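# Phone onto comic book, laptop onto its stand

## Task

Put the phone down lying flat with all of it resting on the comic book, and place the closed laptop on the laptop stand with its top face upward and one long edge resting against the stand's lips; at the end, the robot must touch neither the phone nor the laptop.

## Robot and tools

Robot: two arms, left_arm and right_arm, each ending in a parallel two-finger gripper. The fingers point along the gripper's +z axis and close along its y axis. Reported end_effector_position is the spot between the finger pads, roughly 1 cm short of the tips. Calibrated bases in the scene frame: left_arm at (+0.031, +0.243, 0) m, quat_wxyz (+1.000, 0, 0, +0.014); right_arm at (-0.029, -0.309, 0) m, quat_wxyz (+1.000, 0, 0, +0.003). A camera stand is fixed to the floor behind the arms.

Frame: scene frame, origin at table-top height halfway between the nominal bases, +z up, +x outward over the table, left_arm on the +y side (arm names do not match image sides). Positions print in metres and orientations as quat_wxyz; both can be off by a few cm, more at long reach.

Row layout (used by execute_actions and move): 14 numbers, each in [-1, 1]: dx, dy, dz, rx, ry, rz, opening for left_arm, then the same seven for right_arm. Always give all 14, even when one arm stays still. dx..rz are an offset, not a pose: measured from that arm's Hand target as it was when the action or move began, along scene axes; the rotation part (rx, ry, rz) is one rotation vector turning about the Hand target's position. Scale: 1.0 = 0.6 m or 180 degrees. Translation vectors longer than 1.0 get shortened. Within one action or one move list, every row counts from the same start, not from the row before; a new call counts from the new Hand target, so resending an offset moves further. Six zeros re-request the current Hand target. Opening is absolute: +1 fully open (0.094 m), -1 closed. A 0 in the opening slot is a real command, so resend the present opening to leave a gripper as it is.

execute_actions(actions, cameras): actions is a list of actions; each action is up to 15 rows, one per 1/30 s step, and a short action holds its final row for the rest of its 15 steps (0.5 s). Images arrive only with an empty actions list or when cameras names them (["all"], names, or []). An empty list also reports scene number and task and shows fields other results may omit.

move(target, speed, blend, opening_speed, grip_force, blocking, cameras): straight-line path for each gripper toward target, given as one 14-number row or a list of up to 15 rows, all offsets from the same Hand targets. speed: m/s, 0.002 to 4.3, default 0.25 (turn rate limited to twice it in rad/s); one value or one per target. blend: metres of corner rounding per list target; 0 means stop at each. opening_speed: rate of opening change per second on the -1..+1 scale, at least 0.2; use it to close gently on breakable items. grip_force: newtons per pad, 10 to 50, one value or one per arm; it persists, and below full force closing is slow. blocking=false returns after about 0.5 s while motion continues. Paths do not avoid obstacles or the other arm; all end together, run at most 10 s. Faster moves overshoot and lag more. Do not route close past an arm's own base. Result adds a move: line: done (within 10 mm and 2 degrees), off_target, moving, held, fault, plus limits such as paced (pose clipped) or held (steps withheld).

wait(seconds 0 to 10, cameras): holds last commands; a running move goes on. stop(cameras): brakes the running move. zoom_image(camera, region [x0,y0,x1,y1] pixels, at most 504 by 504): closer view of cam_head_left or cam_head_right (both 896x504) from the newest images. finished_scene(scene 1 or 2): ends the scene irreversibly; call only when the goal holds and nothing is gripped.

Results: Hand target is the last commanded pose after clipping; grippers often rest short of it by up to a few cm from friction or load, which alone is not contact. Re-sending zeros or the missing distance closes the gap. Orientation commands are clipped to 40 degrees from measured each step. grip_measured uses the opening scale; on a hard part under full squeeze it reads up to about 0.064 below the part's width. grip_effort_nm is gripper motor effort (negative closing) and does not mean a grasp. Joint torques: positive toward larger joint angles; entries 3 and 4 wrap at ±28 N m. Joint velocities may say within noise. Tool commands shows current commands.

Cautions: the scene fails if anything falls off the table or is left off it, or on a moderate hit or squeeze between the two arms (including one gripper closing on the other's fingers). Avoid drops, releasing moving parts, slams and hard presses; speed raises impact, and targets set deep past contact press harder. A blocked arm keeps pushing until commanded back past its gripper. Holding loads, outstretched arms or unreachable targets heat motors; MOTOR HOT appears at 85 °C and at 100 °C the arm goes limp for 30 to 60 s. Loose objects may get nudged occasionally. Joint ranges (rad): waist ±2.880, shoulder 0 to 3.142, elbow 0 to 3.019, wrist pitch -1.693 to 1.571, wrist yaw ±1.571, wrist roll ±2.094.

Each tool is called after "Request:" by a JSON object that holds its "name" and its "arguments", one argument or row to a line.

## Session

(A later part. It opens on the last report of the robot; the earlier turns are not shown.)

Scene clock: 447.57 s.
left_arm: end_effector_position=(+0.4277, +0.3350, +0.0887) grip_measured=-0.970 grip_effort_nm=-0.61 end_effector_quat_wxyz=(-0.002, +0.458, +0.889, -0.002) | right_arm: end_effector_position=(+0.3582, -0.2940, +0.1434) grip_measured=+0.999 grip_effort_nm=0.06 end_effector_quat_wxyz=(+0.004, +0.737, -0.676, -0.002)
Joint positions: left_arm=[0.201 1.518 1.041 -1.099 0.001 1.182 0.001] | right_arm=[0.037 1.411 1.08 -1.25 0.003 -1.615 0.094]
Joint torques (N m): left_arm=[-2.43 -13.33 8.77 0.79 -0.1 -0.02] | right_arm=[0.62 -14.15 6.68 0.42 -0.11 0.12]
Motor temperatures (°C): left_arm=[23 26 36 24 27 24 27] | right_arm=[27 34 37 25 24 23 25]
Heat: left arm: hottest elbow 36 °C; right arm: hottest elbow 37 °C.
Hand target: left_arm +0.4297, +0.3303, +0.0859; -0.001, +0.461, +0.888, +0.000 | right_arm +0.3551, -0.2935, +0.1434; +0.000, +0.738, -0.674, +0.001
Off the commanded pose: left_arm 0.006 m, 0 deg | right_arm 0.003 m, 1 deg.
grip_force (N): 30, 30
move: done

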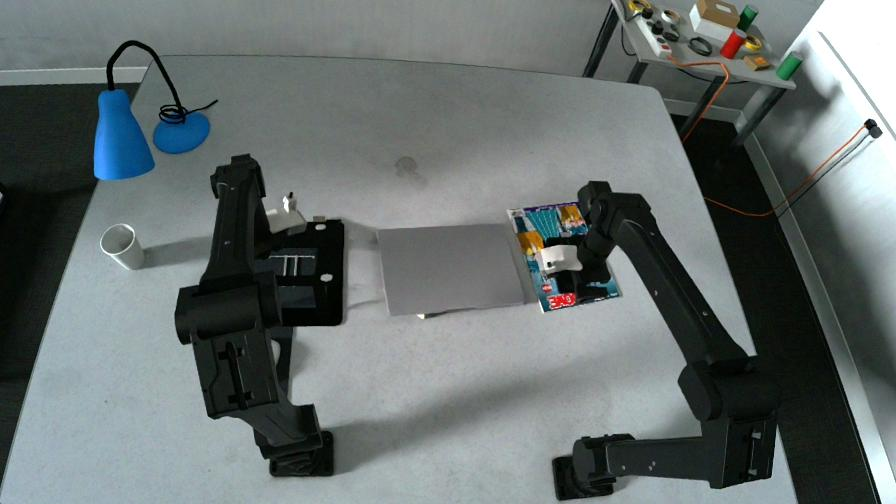

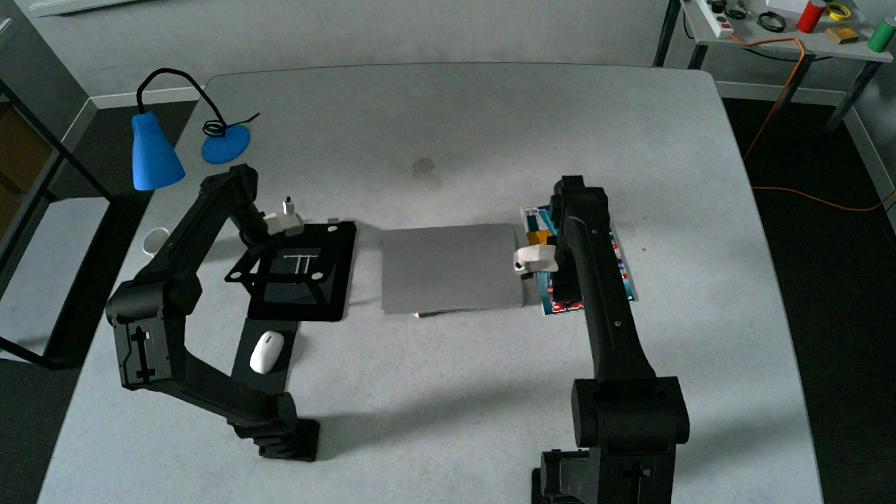

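Request:
{"name": "move", "arguments": {
  "target": [
    [0,0,-0.015,0,0,0,-1,0,0,0,0,0,0,1],
    [0.065,0.15,-0.015,0,0,0,-1,0,0,0,0,0,0,1]
  ],
  "speed": 0.12,
  "cameras": ["all"]
}}

Scene clock: 451.70 s.
left_arm: end_effector_position=(+0.4471, +0.3984, +0.0662) grip_measured=-0.970 grip_effort_nm=-0.64 end_effector_quat_wxyz=(-0.012, +0.467, +0.884, -0.018) | right_arm: end_effector_position=(+0.3582, -0.2940, +0.1434) grip_measured=+0.999 grip_effort_nm=0.06 end_effector_quat_wxyz=(+0.004, +0.737, -0.676, -0.002)
Joint positions: left_arm=[0.333 1.658 1.144 -1.099 0.006 1.333 0.001] | right_arm=[0.037 1.411 1.08 -1.25 0.003 -1.615 0.094]
Joint torques (N m): left_arm=[0.32 -13.33 14.74 0.27 -0.33 0.05] | right_arm=[0.67 -14.15 6.69 0.43 -0.11 0.12]
Heat: left arm: hottest elbow 36 °C; right arm: hottest elbow 37 °C.
Hand target: left_arm +0.4687, +0.4202, +0.0769; -0.001, +0.461, +0.888, +0.000 | right_arm +0.3551, -0.2935, +0.1434; +0.000, +0.738, -0.674, +0.001
Off the commanded pose: left_arm 0.033 m, 3 deg | right_arm 0.003 m, 1 deg.
grip_force (N): 30, 30
move: off_target (left_arm)

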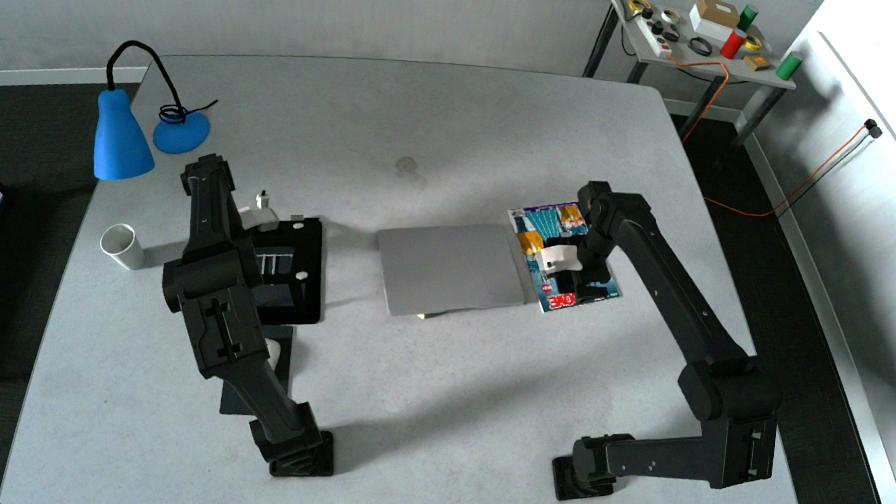

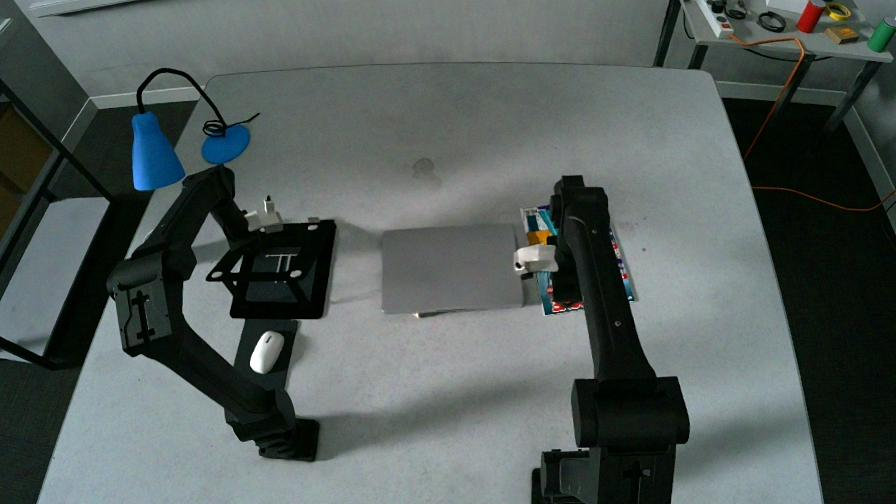

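Request:
{"name": "move", "arguments": {
  "target": [0.03,0.17,0.01,0,0,0,-1,0,0,0,0,0,0,1],
  "speed": 0.12,
  "cameras": ["all"]
}}

Scene clock: 454.87 s.
left_arm: end_effector_position=(+0.4674, +0.4957, +0.0680) grip_measured=-0.970 grip_effort_nm=-0.64 end_effector_quat_wxyz=(-0.012, +0.467, +0.884, -0.024) | right_arm: end_effector_position=(+0.3582, -0.2940, +0.1434) grip_measured=+0.999 grip_effort_nm=0.06 end_effector_quat_wxyz=(+0.004, +0.737, -0.676, -0.002)
Joint positions: left_arm=[0.499 1.802 1.347 -1.169 0.005 1.499 0.001] | right_arm=[0.037 1.411 1.08 -1.25 0.003 -1.615 0.094]
Joint torques (N m): left_arm=[0.67 -16.44 15.82 0.18 -0.26 0.1] | right_arm=[0.62 -14.15 6.71 0.43 -0.11 0.12]
Heat: left arm: hottest elbow 36 °C; right arm: hottest elbow 37 °C.
Hand target: left_arm +0.4867, +0.5223, +0.0829; -0.001, +0.461, +0.888, +0.001 | right_arm +0.3551, -0.2935, +0.1434; +0.000, +0.738, -0.674, +0.001
Off the commanded pose: left_arm 0.036 m, 3 deg | right_arm 0.003 m, 1 deg.
grip_force (N): 30, 30
move: off_target (left_arm)

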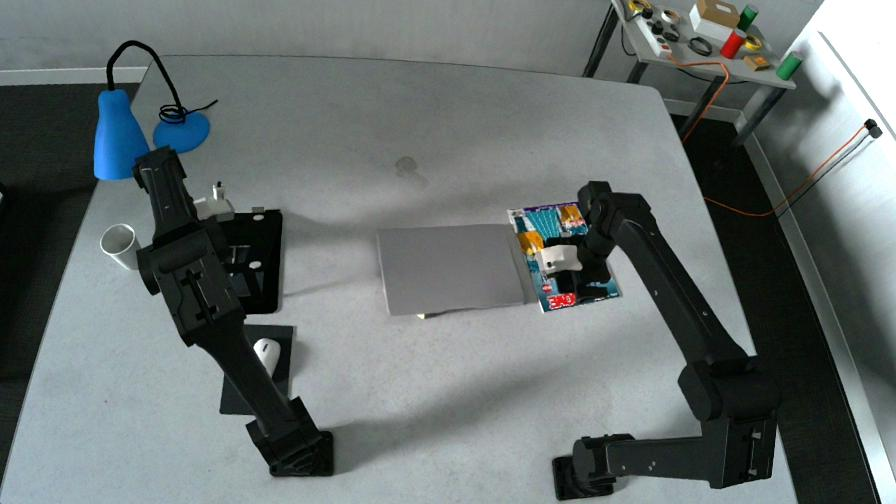

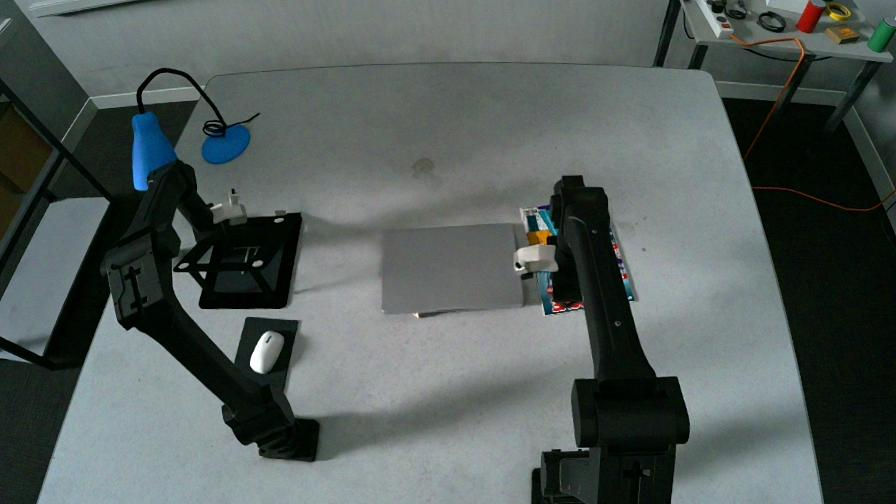

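Request:
{"name": "move", "arguments": {
  "target": [
    [-0.01,-0.05,0,0,0,0,-1,0,0,0.05,0,0,0,1],
    [-0.03,-0.1,0.3,0,0,0,-1,0.05,0,0.13,0.1,0.12,-0.18,1],
    [-0.07,-0.587,0.228,-0.326,0.151,0.299,-0.25,0.198,0.0,0.12,0.244,0.291,-0.447,-0.25],
    [-0.07,-0.587,0.062,-0.326,0.151,0.299,-0.25,0.198,0.039,-0.04,0.244,0.291,-0.447,-0.25]
  ],
  "speed": 0.35,
  "blend": [0.01,0.05,0,0],
  "cameras": ["all"]
}}

Request:
{"name": "zoom_image", "arguments": {
  "camera": "cam_head_left",
  "region": [330, 170, 590, 350]
}}

Request:
{"name": "zoom_image", "arguments": {
  "camera": "cam_head_right",
  "region": [330, 170, 590, 350]
}}

Scene clock: 477.50 s.
left_arm: end_effector_position=(+0.4452, +0.1747, +0.1200) grip_measured=-0.252 grip_effort_nm=0.13 end_effector_quat_wxyz=(+0.023, -0.041, +0.856, -0.515) | right_arm: end_effector_position=(+0.4724, -0.2748, +0.1252) grip_measured=-0.249 grip_effort_nm=-0.08 end_effector_quat_wxyz=(-0.021, -0.030, +0.857, +0.514)
Joint positions: left_arm=[0.182 1.65 1.007 -1.146 1.069 0.243 0.035] | right_arm=[-0.231 1.959 1.456 -1.579 -1.002 -0.581 0.035]
Joint torques (N m): left_arm=[-2.02 -14.15 7.75 0.36 0.53 0.02] | right_arm=[1.26 -19.9 6.74 -0.28 -0.49 0.02]
Heat: left arm: hottest elbow 38 °C; right arm: hottest elbow 38 °C.
Hand target: left_arm +0.4448, +0.1700, +0.1201; +0.022, -0.038, +0.856, -0.514 | right_arm +0.4740, -0.2701, +0.1194; -0.022, -0.037, +0.856, +0.515
Off the commanded pose: left_arm 0.005 m, 0 deg | right_arm 0.008 m, 1 deg.
grip_force (N): 30, 30
move: done; target 3's new opening was sent with right_arm's hand 0.021 m and 4 deg from that target

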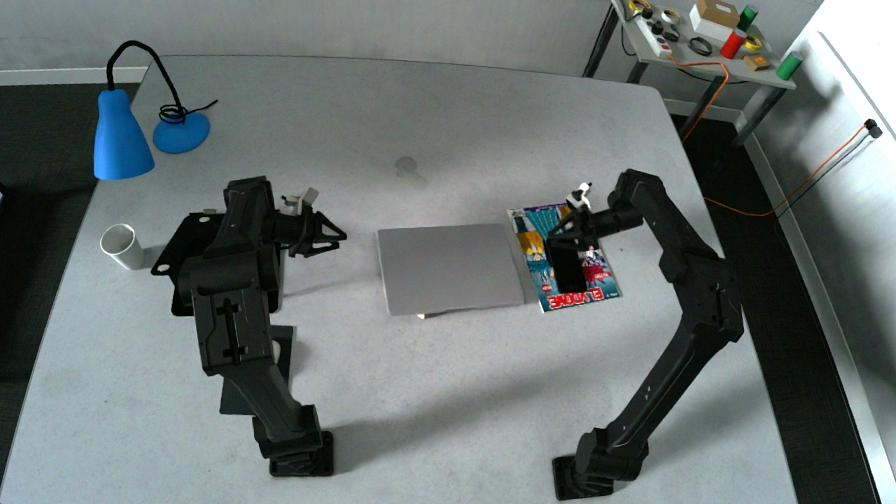

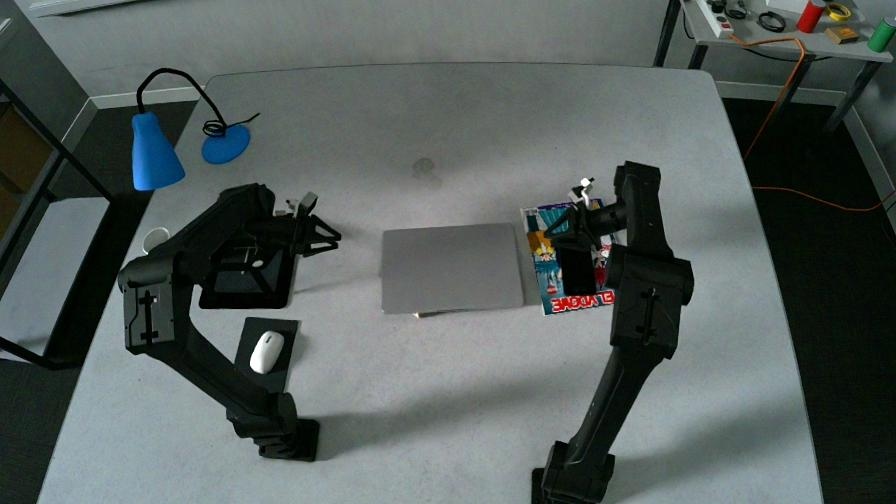

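Scaled by 1.938.

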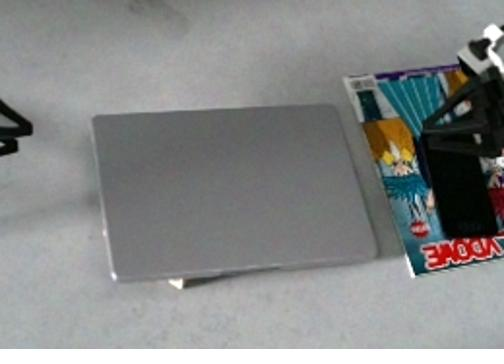

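Scaled by 1.938.

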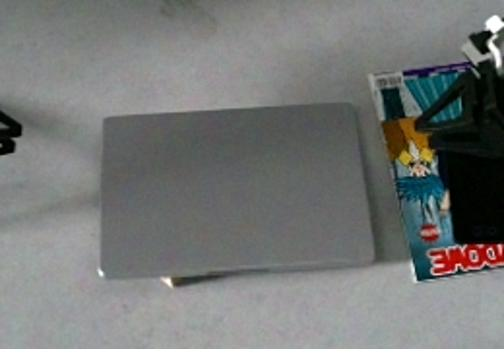

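Request:
{"name": "move", "arguments": {
  "target": [-0.041,-0.055,-0.16,0,0,0,-0.25,0,0.035,-0.169,0,0,0,-0.25],
  "speed": 0.15,
  "cameras": ["all"]
}}

Request:
{"name": "zoom_image", "arguments": {
  "camera": "cam_head_left",
  "region": [300, 190, 440, 330]
}}

Request:
{"name": "zoom_image", "arguments": {
  "camera": "cam_head_left",
  "region": [470, 190, 610, 330]
}}

Request:
{"name": "zoom_image", "arguments": {
  "camera": "cam_head_right",
  "region": [300, 190, 440, 330]
}}

Scene clock: 490.57 s.
left_arm: end_effector_position=(+0.4389, +0.1412, +0.0506) grip_measured=-0.252 grip_effort_nm=0.13 end_effector_quat_wxyz=(+0.056, -0.016, +0.858, -0.510) | right_arm: end_effector_position=(+0.4772, -0.2558, +0.0313) grip_measured=-0.249 grip_effort_nm=-0.07 end_effector_quat_wxyz=(-0.011, -0.039, +0.857, +0.514)
Joint positions: left_arm=[0.101 1.711 0.854 -0.716 1.077 0.093 0.035] | right_arm=[-0.195 2.082 1.377 -1.308 -1.021 -0.531 0.035]
Joint torques (N m): left_arm=[-1.49 -10.64 3.54 0.68 0.63 0] | right_arm=[1.44 -19.55 5.22 -0.02 -0.45 0.12]
Heat: left arm: hottest elbow 36 °C; right arm: hottest elbow 37 °C.
Hand target: left_arm +0.4201, +0.1370, +0.0240; +0.022, -0.038, +0.856, -0.514 | right_arm +0.4740, -0.2491, +0.0181; -0.022, -0.037, +0.856, +0.515
Off the commanded pose: left_arm 0.033 m, 5 deg | right_arm 0.015 m, 1 deg.
grip_force (N): 30, 30
move: off_target (left_arm, right_arm)

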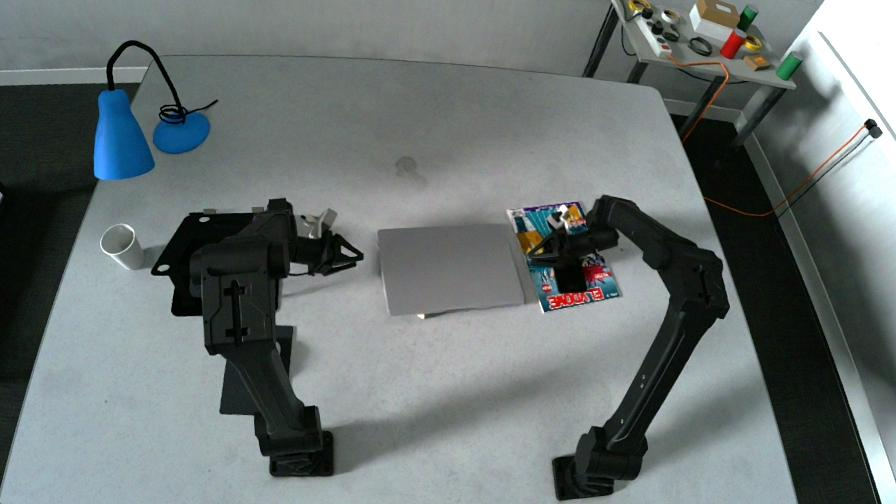

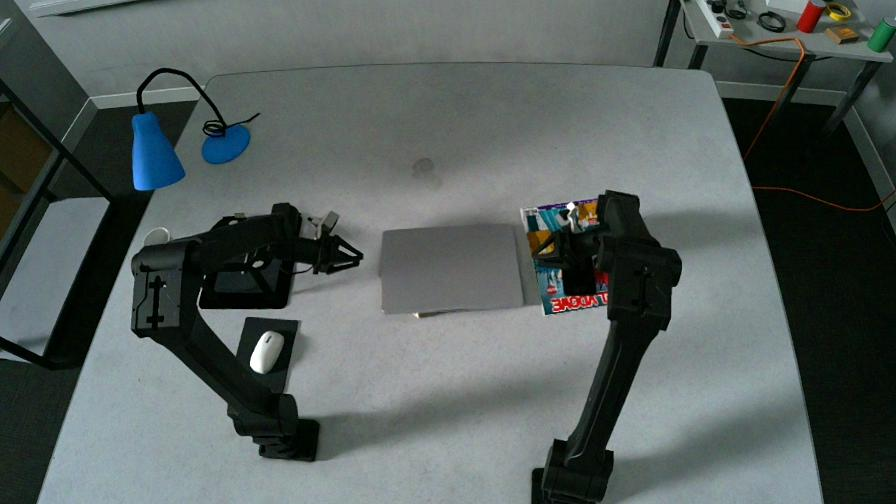

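Scaled by 3.600.

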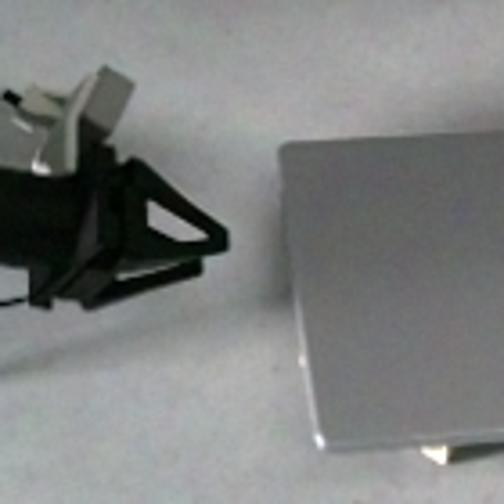

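Scaled by 3.600.

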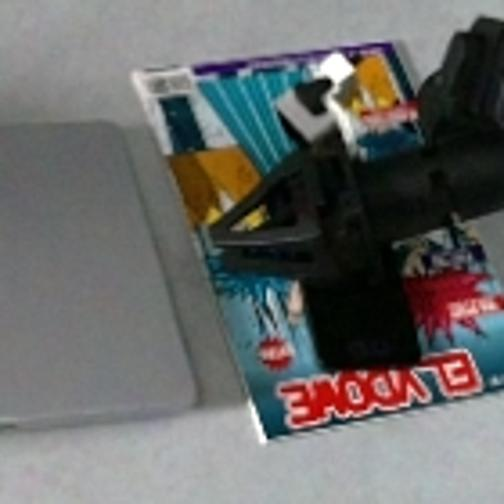

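Scaled by 3.600.

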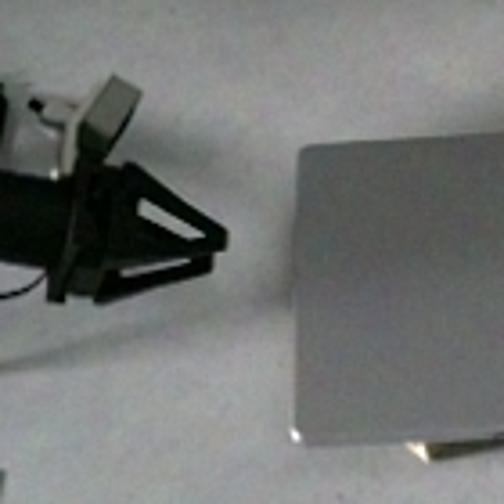

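Request:
{"name": "move", "arguments": {
  "target": [
    [0.03,0.06,0.3,0,0,0,-1,0,0,0.05,0,0,0,-0.25],
    [0.083,0.545,0.327,0.326,-0.151,-0.299,-1,0,0,0.05,0,0,0,-0.25],
    [0.083,0.545,0.09,0.326,-0.151,-0.299,-1,0,0,0.05,0,0,0,-0.25],
    [0.1,0.722,0.085,0.326,-0.151,-0.299,-1,0,0,0.05,0,0,0,-0.25]
  ],
  "speed": [0.3,0.35,0.25,0.12],
  "blend": [0.04,0,0,0],
  "cameras": ["all"]
}}

Scene clock: 506.47 s.
left_arm: end_effector_position=(+0.4630, +0.5330, +0.0657) grip_measured=-0.970 grip_effort_nm=-0.64 end_effector_quat_wxyz=(-0.013, +0.474, +0.880, -0.021) | right_arm: end_effector_position=(+0.4726, -0.2549, +0.0361) grip_measured=-0.249 grip_effort_nm=-0.06 end_effector_quat_wxyz=(-0.023, -0.031, +0.855, +0.517)
Joint positions: left_arm=[0.562 1.84 1.396 -1.176 -0.004 1.579 0.001] | right_arm=[-0.195 2.077 1.377 -1.342 -1.021 -0.53 0.035]
Joint torques (N m): left_arm=[1.32 -15.68 17.03 0.32 0.02 0.08] | right_arm=[1.44 -23.06 6.01 -0.94 -0.45 0.15]
Heat: left arm: hottest elbow 35 °C; right arm: hottest shoulder 37 °C.
Hand target: left_arm +0.4802, +0.5702, +0.0750; -0.001, +0.461, +0.888, +0.001 | right_arm +0.4740, -0.2491, +0.0481; -0.022, -0.037, +0.856, +0.515
Off the commanded pose: left_arm 0.042 m, 3 deg | right_arm 0.013 m, 1 deg.
grip_force (N): 30, 30
move: off_target (left_arm, right_arm)

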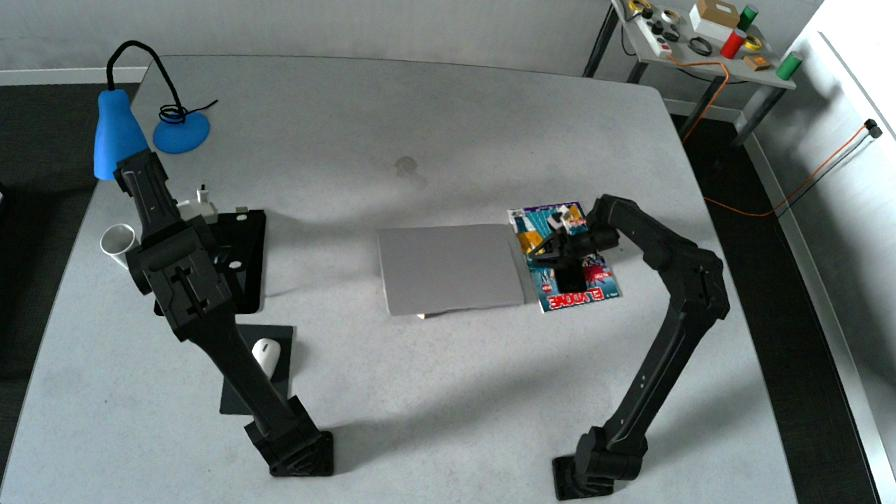

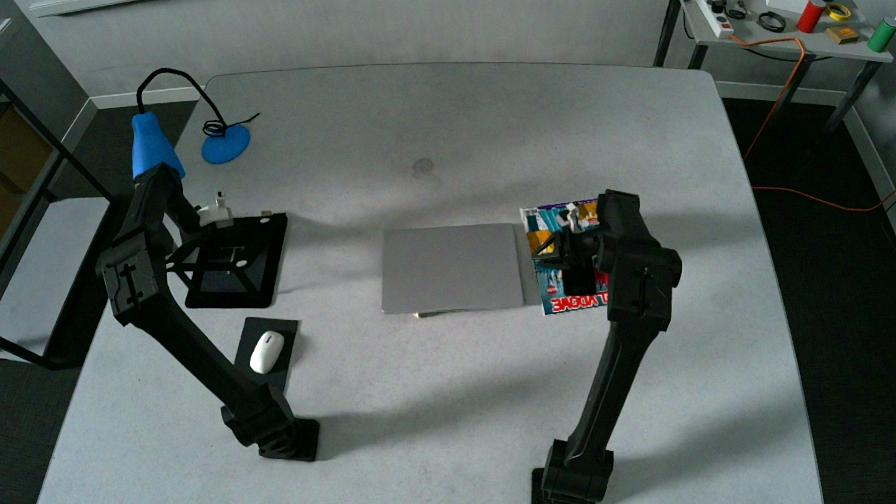

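Request:
{"name": "move", "arguments": {
  "target": [
    [-0.01,-0.055,0,0,0,0,-1,0,0,0,0,0,0,-0.25],
    [-0.03,-0.1,0.25,0,0,0,-1,0,0,0,0,0,0,-0.25],
    [-0.1,-0.684,0.208,-0.326,0.151,0.299,-0.25,0,0,0,0,0,0,-0.25],
    [-0.1,-0.722,-0.092,-0.326,0.151,0.299,-0.25,0,0,-0.055,0,0,0,-0.25]
  ],
  "speed": [0.2,0.35,0.35,0.15],
  "blend": [0.01,0.05,0,0],
  "cameras": ["all"]
}}

Request:
{"name": "zoom_image", "arguments": {
  "camera": "cam_head_left",
  "region": [300, 190, 440, 330]
}}

Request:
{"name": "zoom_image", "arguments": {
  "camera": "cam_head_left",
  "region": [470, 190, 610, 330]
}}

Scene clock: 517.30 s.
left_arm: end_effector_position=(+0.4235, +0.1435, +0.0228) grip_measured=-0.252 grip_effort_nm=0.13 end_effector_quat_wxyz=(+0.028, -0.040, +0.857, -0.513) | right_arm: end_effector_position=(+0.4789, -0.2561, +0.0321) grip_measured=-0.249 grip_effort_nm=-0.06 end_effector_quat_wxyz=(-0.005, -0.042, +0.858, +0.512)
Joint positions: left_arm=[0.113 1.769 0.824 -0.7 1.077 0.092 0.035] | right_arm=[-0.195 2.079 1.377 -1.298 -1.021 -0.53 0.035]
Joint torques (N m): left_arm=[-2.37 -13.57 5.37 0.69 0.64 -0.07] | right_arm=[1.32 -18.84 5.16 -0.14 -0.45 0.14]
Heat: left arm: hottest elbow 36 °C; right arm: hottest shoulder 38 °C.
Hand target: left_arm +0.4200, +0.1370, +0.0198; +0.022, -0.038, +0.856, -0.514 | right_arm +0.4740, -0.2491, +0.0150; -0.022, -0.037, +0.856, +0.515
Off the commanded pose: left_arm 0.008 m, 1 deg | right_arm 0.019 m, 2 deg.
grip_force (N): 30, 30
move: off_target (right_arm)

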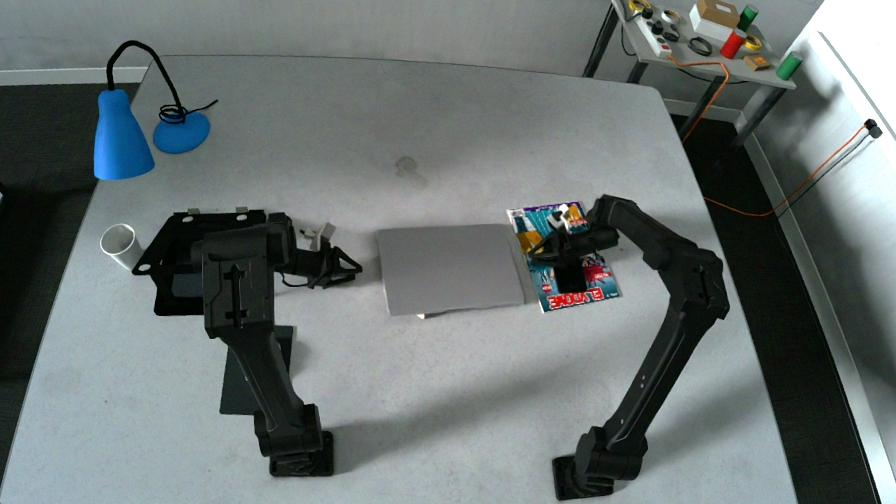

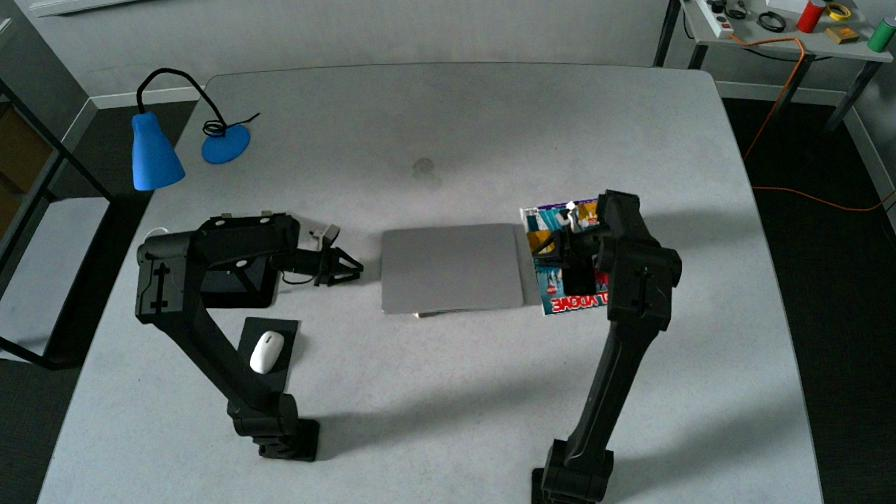

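Scaled by 3.600.

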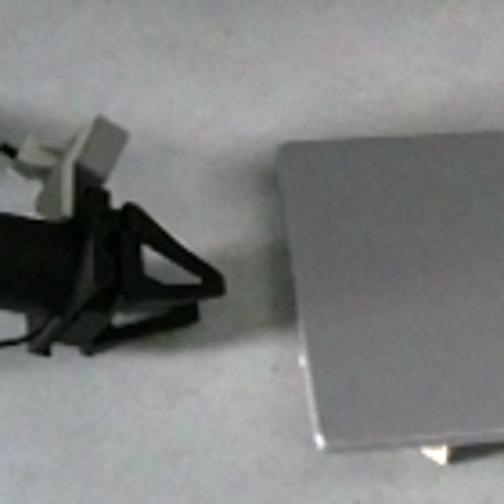

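Scaled by 3.600.

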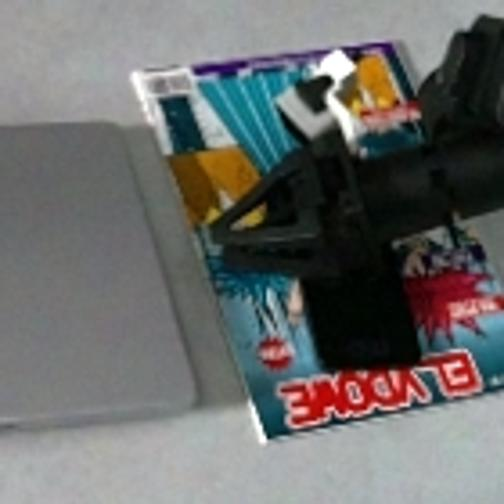

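Request:
{"name": "move", "arguments": {
  "target": [
    [0,0,0.013,0,0,0,-0.1,0,0,0,0,0,0,-0.1],
    [0.009,-0.099,0.013,0,0,0,-0.1,-0.007,0.087,0.0,0,0,0,-0.1]
  ],
  "speed": 0.08,
  "cameras": ["all"]
}}

Request:
{"name": "zoom_image", "arguments": {
  "camera": "cam_head_left",
  "region": [320, 190, 570, 330]
}}

Request:
{"name": "zoom_image", "arguments": {
  "camera": "cam_head_right",
  "region": [320, 190, 570, 330]
}}

Scene clock: 529.57 s.
left_arm: end_effector_position=(+0.4299, +0.0829, +0.0262) grip_measured=-0.102 grip_effort_nm=0.14 end_effector_quat_wxyz=(+0.021, -0.044, +0.854, -0.518) | right_arm: end_effector_position=(+0.4802, -0.2054, +0.0292) grip_measured=-0.102 grip_effort_nm=0.09 end_effector_quat_wxyz=(-0.007, -0.037, +0.854, +0.519)
Joint positions: left_arm=[-0.044 1.738 0.777 -0.41 1.078 -0.237 0.042] | right_arm=[-0.101 2.049 1.318 -1.123 -1.069 -0.352 0.042]
Joint torques (N m): left_arm=[-2.08 -14.56 5.22 1.06 0.14 0.09] | right_arm=[1.73 -19.9 4.08 0.32 -0.11 0.12]
Heat: left arm: hottest elbow 35 °C; right arm: hottest shoulder 38 °C.
Hand target: left_arm +0.4255, +0.0776, +0.0277; +0.022, -0.038, +0.856, -0.514 | right_arm +0.4698, -0.1969, +0.0150; -0.022, -0.037, +0.856, +0.515
Off the commanded pose: left_arm 0.007 m, 1 deg | right_arm 0.019 m, 2 deg.
grip_force (N): 30, 30
move: off_target (right_arm)

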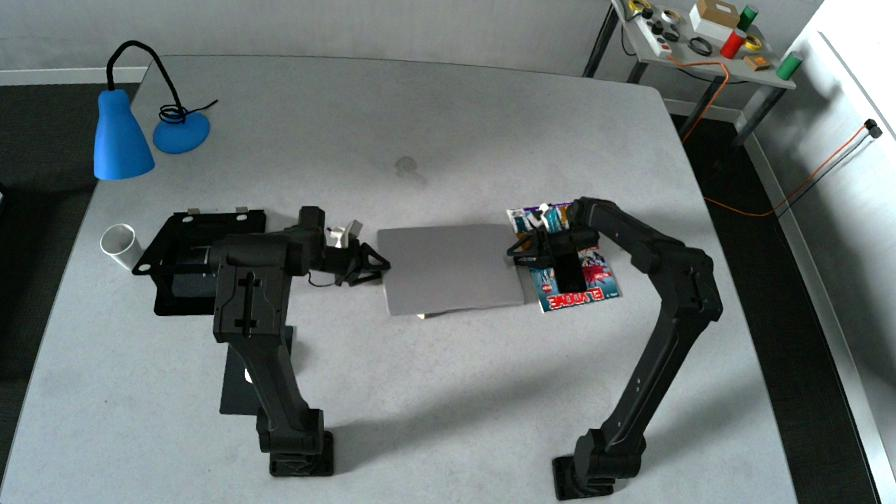

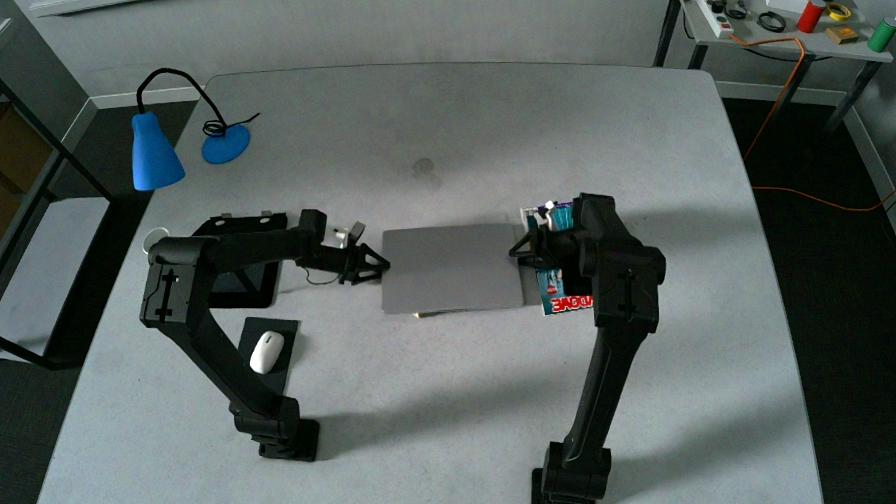

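Scaled by 2.016.

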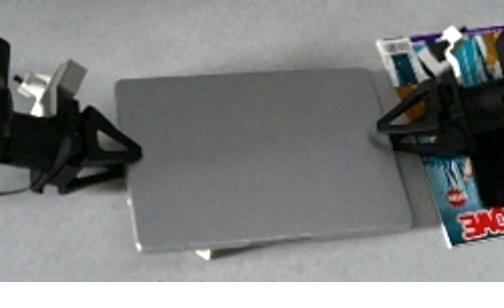

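Scaled by 2.016.

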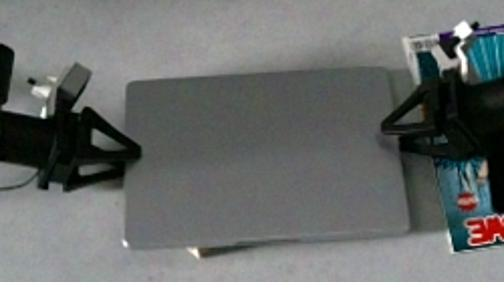

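Request:
{"name": "move", "arguments": {
  "target": [
    [0,-0.005,0,0,0,0,-0.1,0,0.012,0.0,0,0,0,-0.1],
    [0,-0.005,0,0,0,0,-0.95,0,0.012,0,0,0,0,-0.95]
  ],
  "speed": 0.08,
  "opening_speed": 0.4,
  "grip_force": 45,
  "cameras": ["all"]
}}

Request:
{"name": "zoom_image", "arguments": {
  "camera": "cam_head_left",
  "region": [320, 190, 570, 330]
}}

Scene clock: 537.23 s.
left_arm: end_effector_position=(+0.4314, +0.0780, +0.0315) grip_measured=-0.582 grip_effort_nm=-0.92 end_effector_quat_wxyz=(+0.024, -0.042, +0.853, -0.520) | right_arm: end_effector_position=(+0.4781, -0.1993, +0.0230) grip_measured=-0.595 grip_effort_nm=-0.95 end_effector_quat_wxyz=(-0.007, -0.040, +0.860, +0.509)
Joint positions: left_arm=[-0.055 1.726 0.775 -0.39 1.081 -0.262 0.02] | right_arm=[-0.086 2.044 1.301 -1.078 -1.052 -0.321 0.019]
Joint torques (N m): left_arm=[-1.9 -13.57 5.15 0.92 -0.01 0.08] | right_arm=[1.67 -19.84 4.74 -0.21 -0.84 0.14]
Heat: left arm: hottest elbow 34 °C; right arm: hottest shoulder 38 °C.
Hand target: left_arm +0.4255, +0.0746, +0.0276; +0.022, -0.038, +0.856, -0.514 | right_arm +0.4697, -0.1898, +0.0150; -0.022, -0.037, +0.856, +0.515
Off the commanded pose: left_arm 0.008 m, 1 deg | right_arm 0.015 m, 2 deg.
grip_force (N): 45, 45
move: off_target (right_arm); target 2's new opening was sent with right_arm's hand 0.021 m and 2 deg from that target

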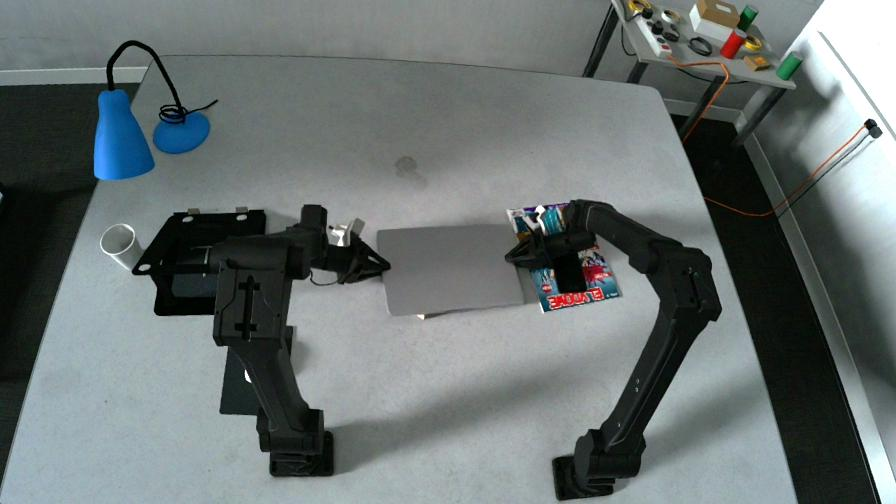

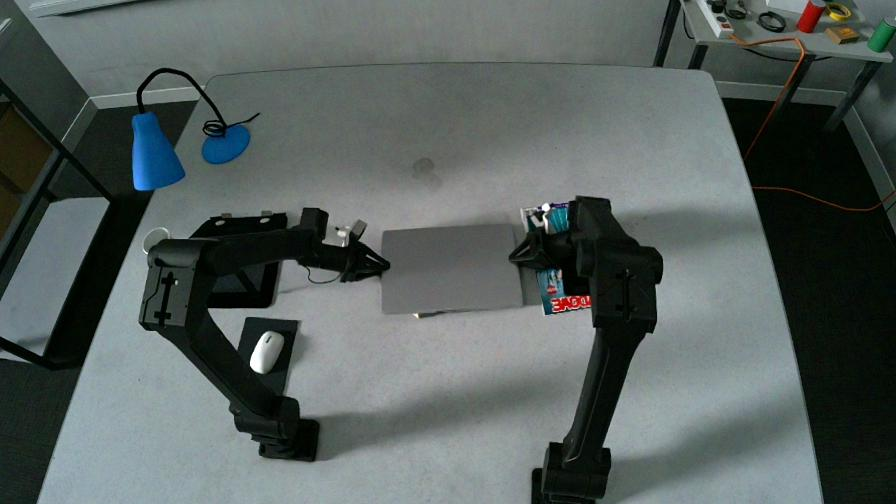

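Scaled by 2.016.

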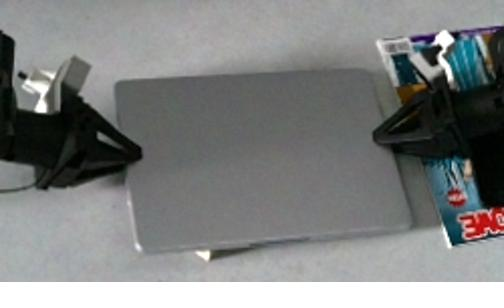

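Request:
{"name": "move", "arguments": {
  "target": [0,0,0.13,0,0,0,-0.95,0,0,0.15,0,0,0,-0.95],
  "speed": 0.1,
  "cameras": ["all"]
}}

Request:
{"name": "zoom_image", "arguments": {
  "camera": "cam_head_left",
  "region": [320, 170, 570, 330]
}}

Scene clock: 541.67 s.
left_arm: end_effector_position=(+0.4094, +0.0805, +0.0755) grip_measured=-0.583 grip_effort_nm=-0.92 end_effector_quat_wxyz=(-0.006, -0.062, +0.859, -0.508) | right_arm: end_effector_position=(+0.4581, -0.1969, +0.0618) grip_measured=-0.595 grip_effort_nm=-0.94 end_effector_quat_wxyz=(-0.047, -0.022, +0.859, +0.510)
Joint positions: left_arm=[-0.055 1.581 0.775 -0.61 1.058 -0.261 0.02] | right_arm=[-0.083 1.974 1.301 -1.243 -1.041 -0.329 0.019]
Joint torques (N m): left_arm=[-2.14 -16.15 11.21 0.09 0.91 0.06] | right_arm=[1.49 -25.64 8.18 -1.31 -1.2 0.21]
Motor temperatures (°C): left_arm=[23 27 34 24 27 24 27] | right_arm=[27 39 34 25 25 23 25]
Heat: left arm: hottest elbow 34 °C; right arm: hottest shoulder 39 °C.
Hand target: left_arm +0.4255, +0.0747, +0.1056; +0.022, -0.038, +0.856, -0.514 | right_arm +0.4697, -0.1898, +0.1050; -0.022, -0.037, +0.856, +0.515
Off the commanded pose: left_arm 0.035 m, 4 deg | right_arm 0.045 m, 3 deg.
grip_force (N): 45, 45
move: off_target (left_arm, right_arm)

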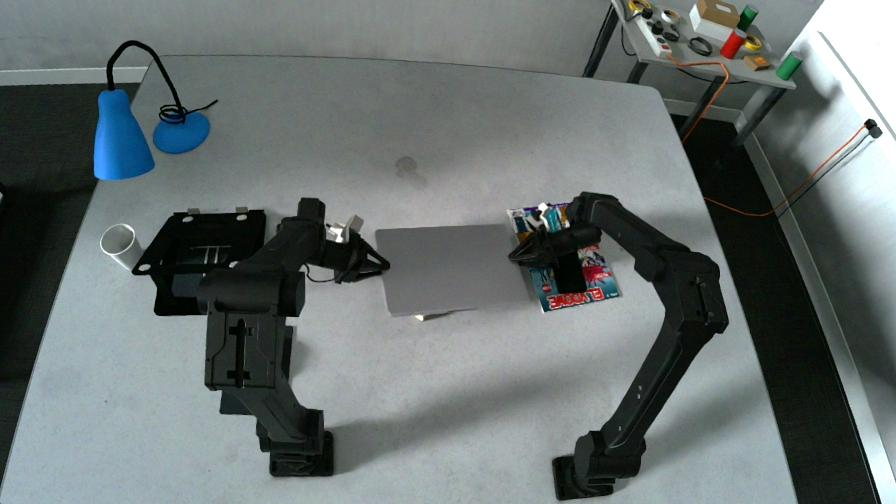

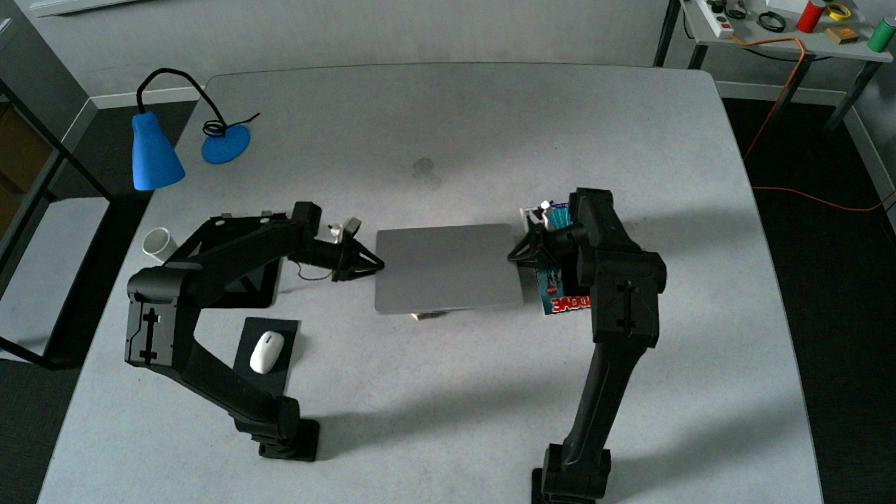

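Scaled by 2.016.

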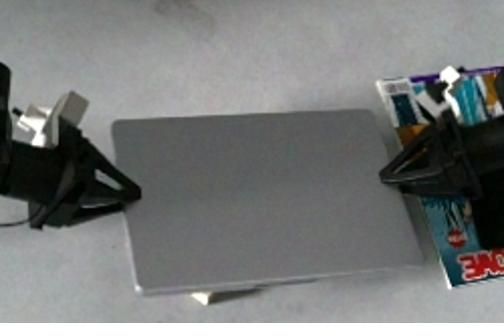

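Request:
{"name": "move", "arguments": {
  "target": [0.03,0.0,0.18,0,0,0,-0.95,0.03,0,0.2,0,0,0,-0.95],
  "speed": 0.12,
  "cameras": ["all"]
}}

Request:
{"name": "zoom_image", "arguments": {
  "camera": "cam_head_left",
  "region": [320, 150, 570, 330]
}}

Request:
{"name": "zoom_image", "arguments": {
  "camera": "cam_head_left",
  "region": [120, 190, 300, 330]
}}

Request:
{"name": "zoom_image", "arguments": {
  "camera": "cam_head_right",
  "region": [320, 150, 570, 330]
}}

Scene clock: 548.07 s.
left_arm: end_effector_position=(+0.4158, +0.0797, +0.1676) grip_measured=-0.583 grip_effort_nm=-0.92 end_effector_quat_wxyz=(-0.025, -0.074, +0.857, -0.509) | right_arm: end_effector_position=(+0.4634, -0.1978, +0.1591) grip_measured=-0.601 grip_effort_nm=-0.94 end_effector_quat_wxyz=(-0.071, -0.009, +0.857, +0.510)
Joint positions: left_arm=[-0.055 1.44 0.92 -0.935 1.065 -0.266 0.02] | right_arm=[-0.083 1.875 1.435 -1.531 -1.036 -0.33 0.019]
Joint torques (N m): left_arm=[-1.96 -14.68 17.47 0.13 0.6 0.13] | right_arm=[1.55 -25.29 13.72 -1.63 -1.41 0.24]
Heat: left arm: hottest elbow 35 °C; right arm: hottest shoulder 40 °C.
Hand target: left_arm +0.4435, +0.0747, +0.2137; +0.022, -0.038, +0.856, -0.514 | right_arm +0.4877, -0.1898, +0.2250; -0.022, -0.037, +0.856, +0.515
Off the commanded pose: left_arm 0.054 m, 7 deg | right_arm 0.071 m, 6 deg.
grip_force (N): 45, 45
move: off_target (left_arm, right_arm)

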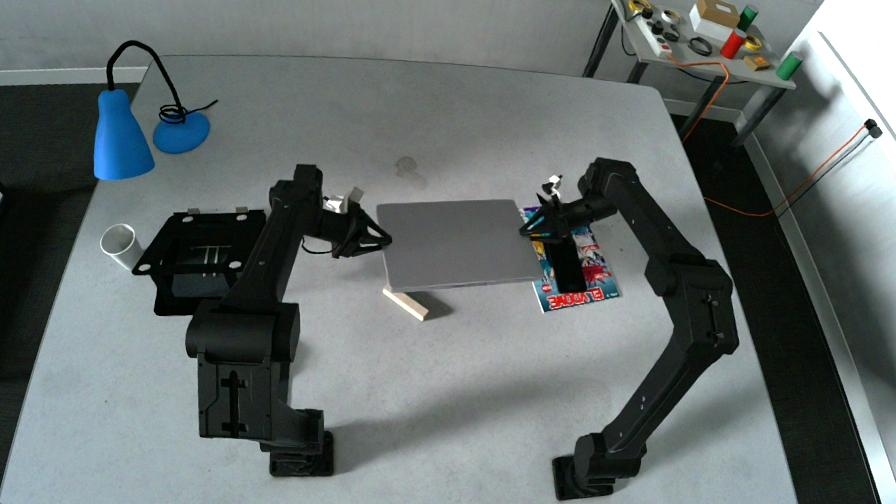

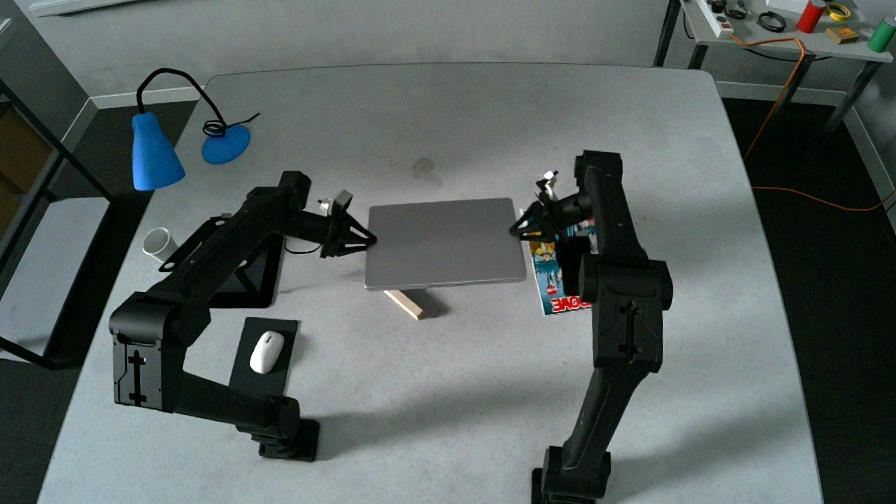

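Scaled by 2.016.

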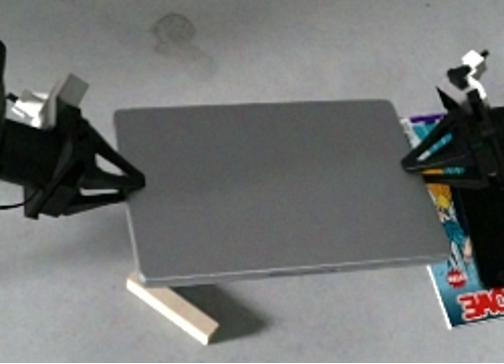

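Scaled by 2.800.

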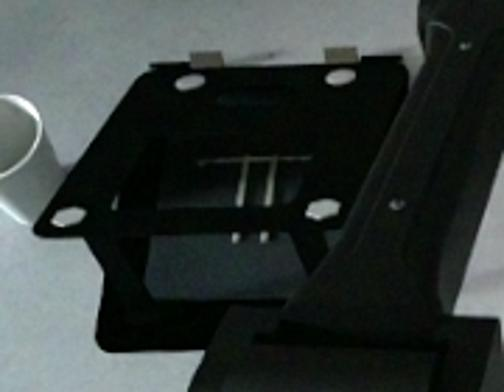

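Scaled by 2.016.

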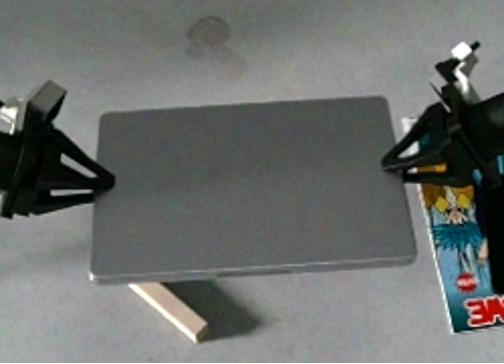

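Request:
{"name": "zoom_image", "arguments": {
  "camera": "cam_head_left",
  "region": [70, 30, 230, 290]
}}

Request:
{"name": "zoom_image", "arguments": {
  "camera": "cam_head_right",
  "region": [110, 30, 270, 290]
}}

Scaled by 1.938.

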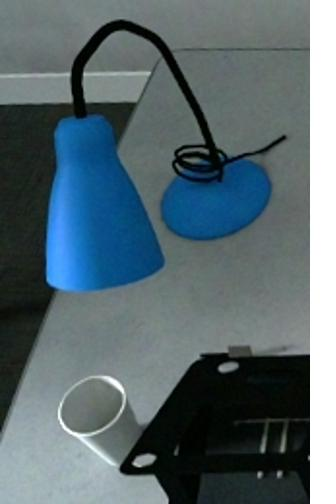

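Scaled by 1.938.

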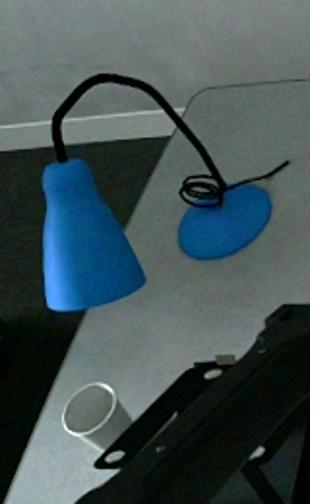

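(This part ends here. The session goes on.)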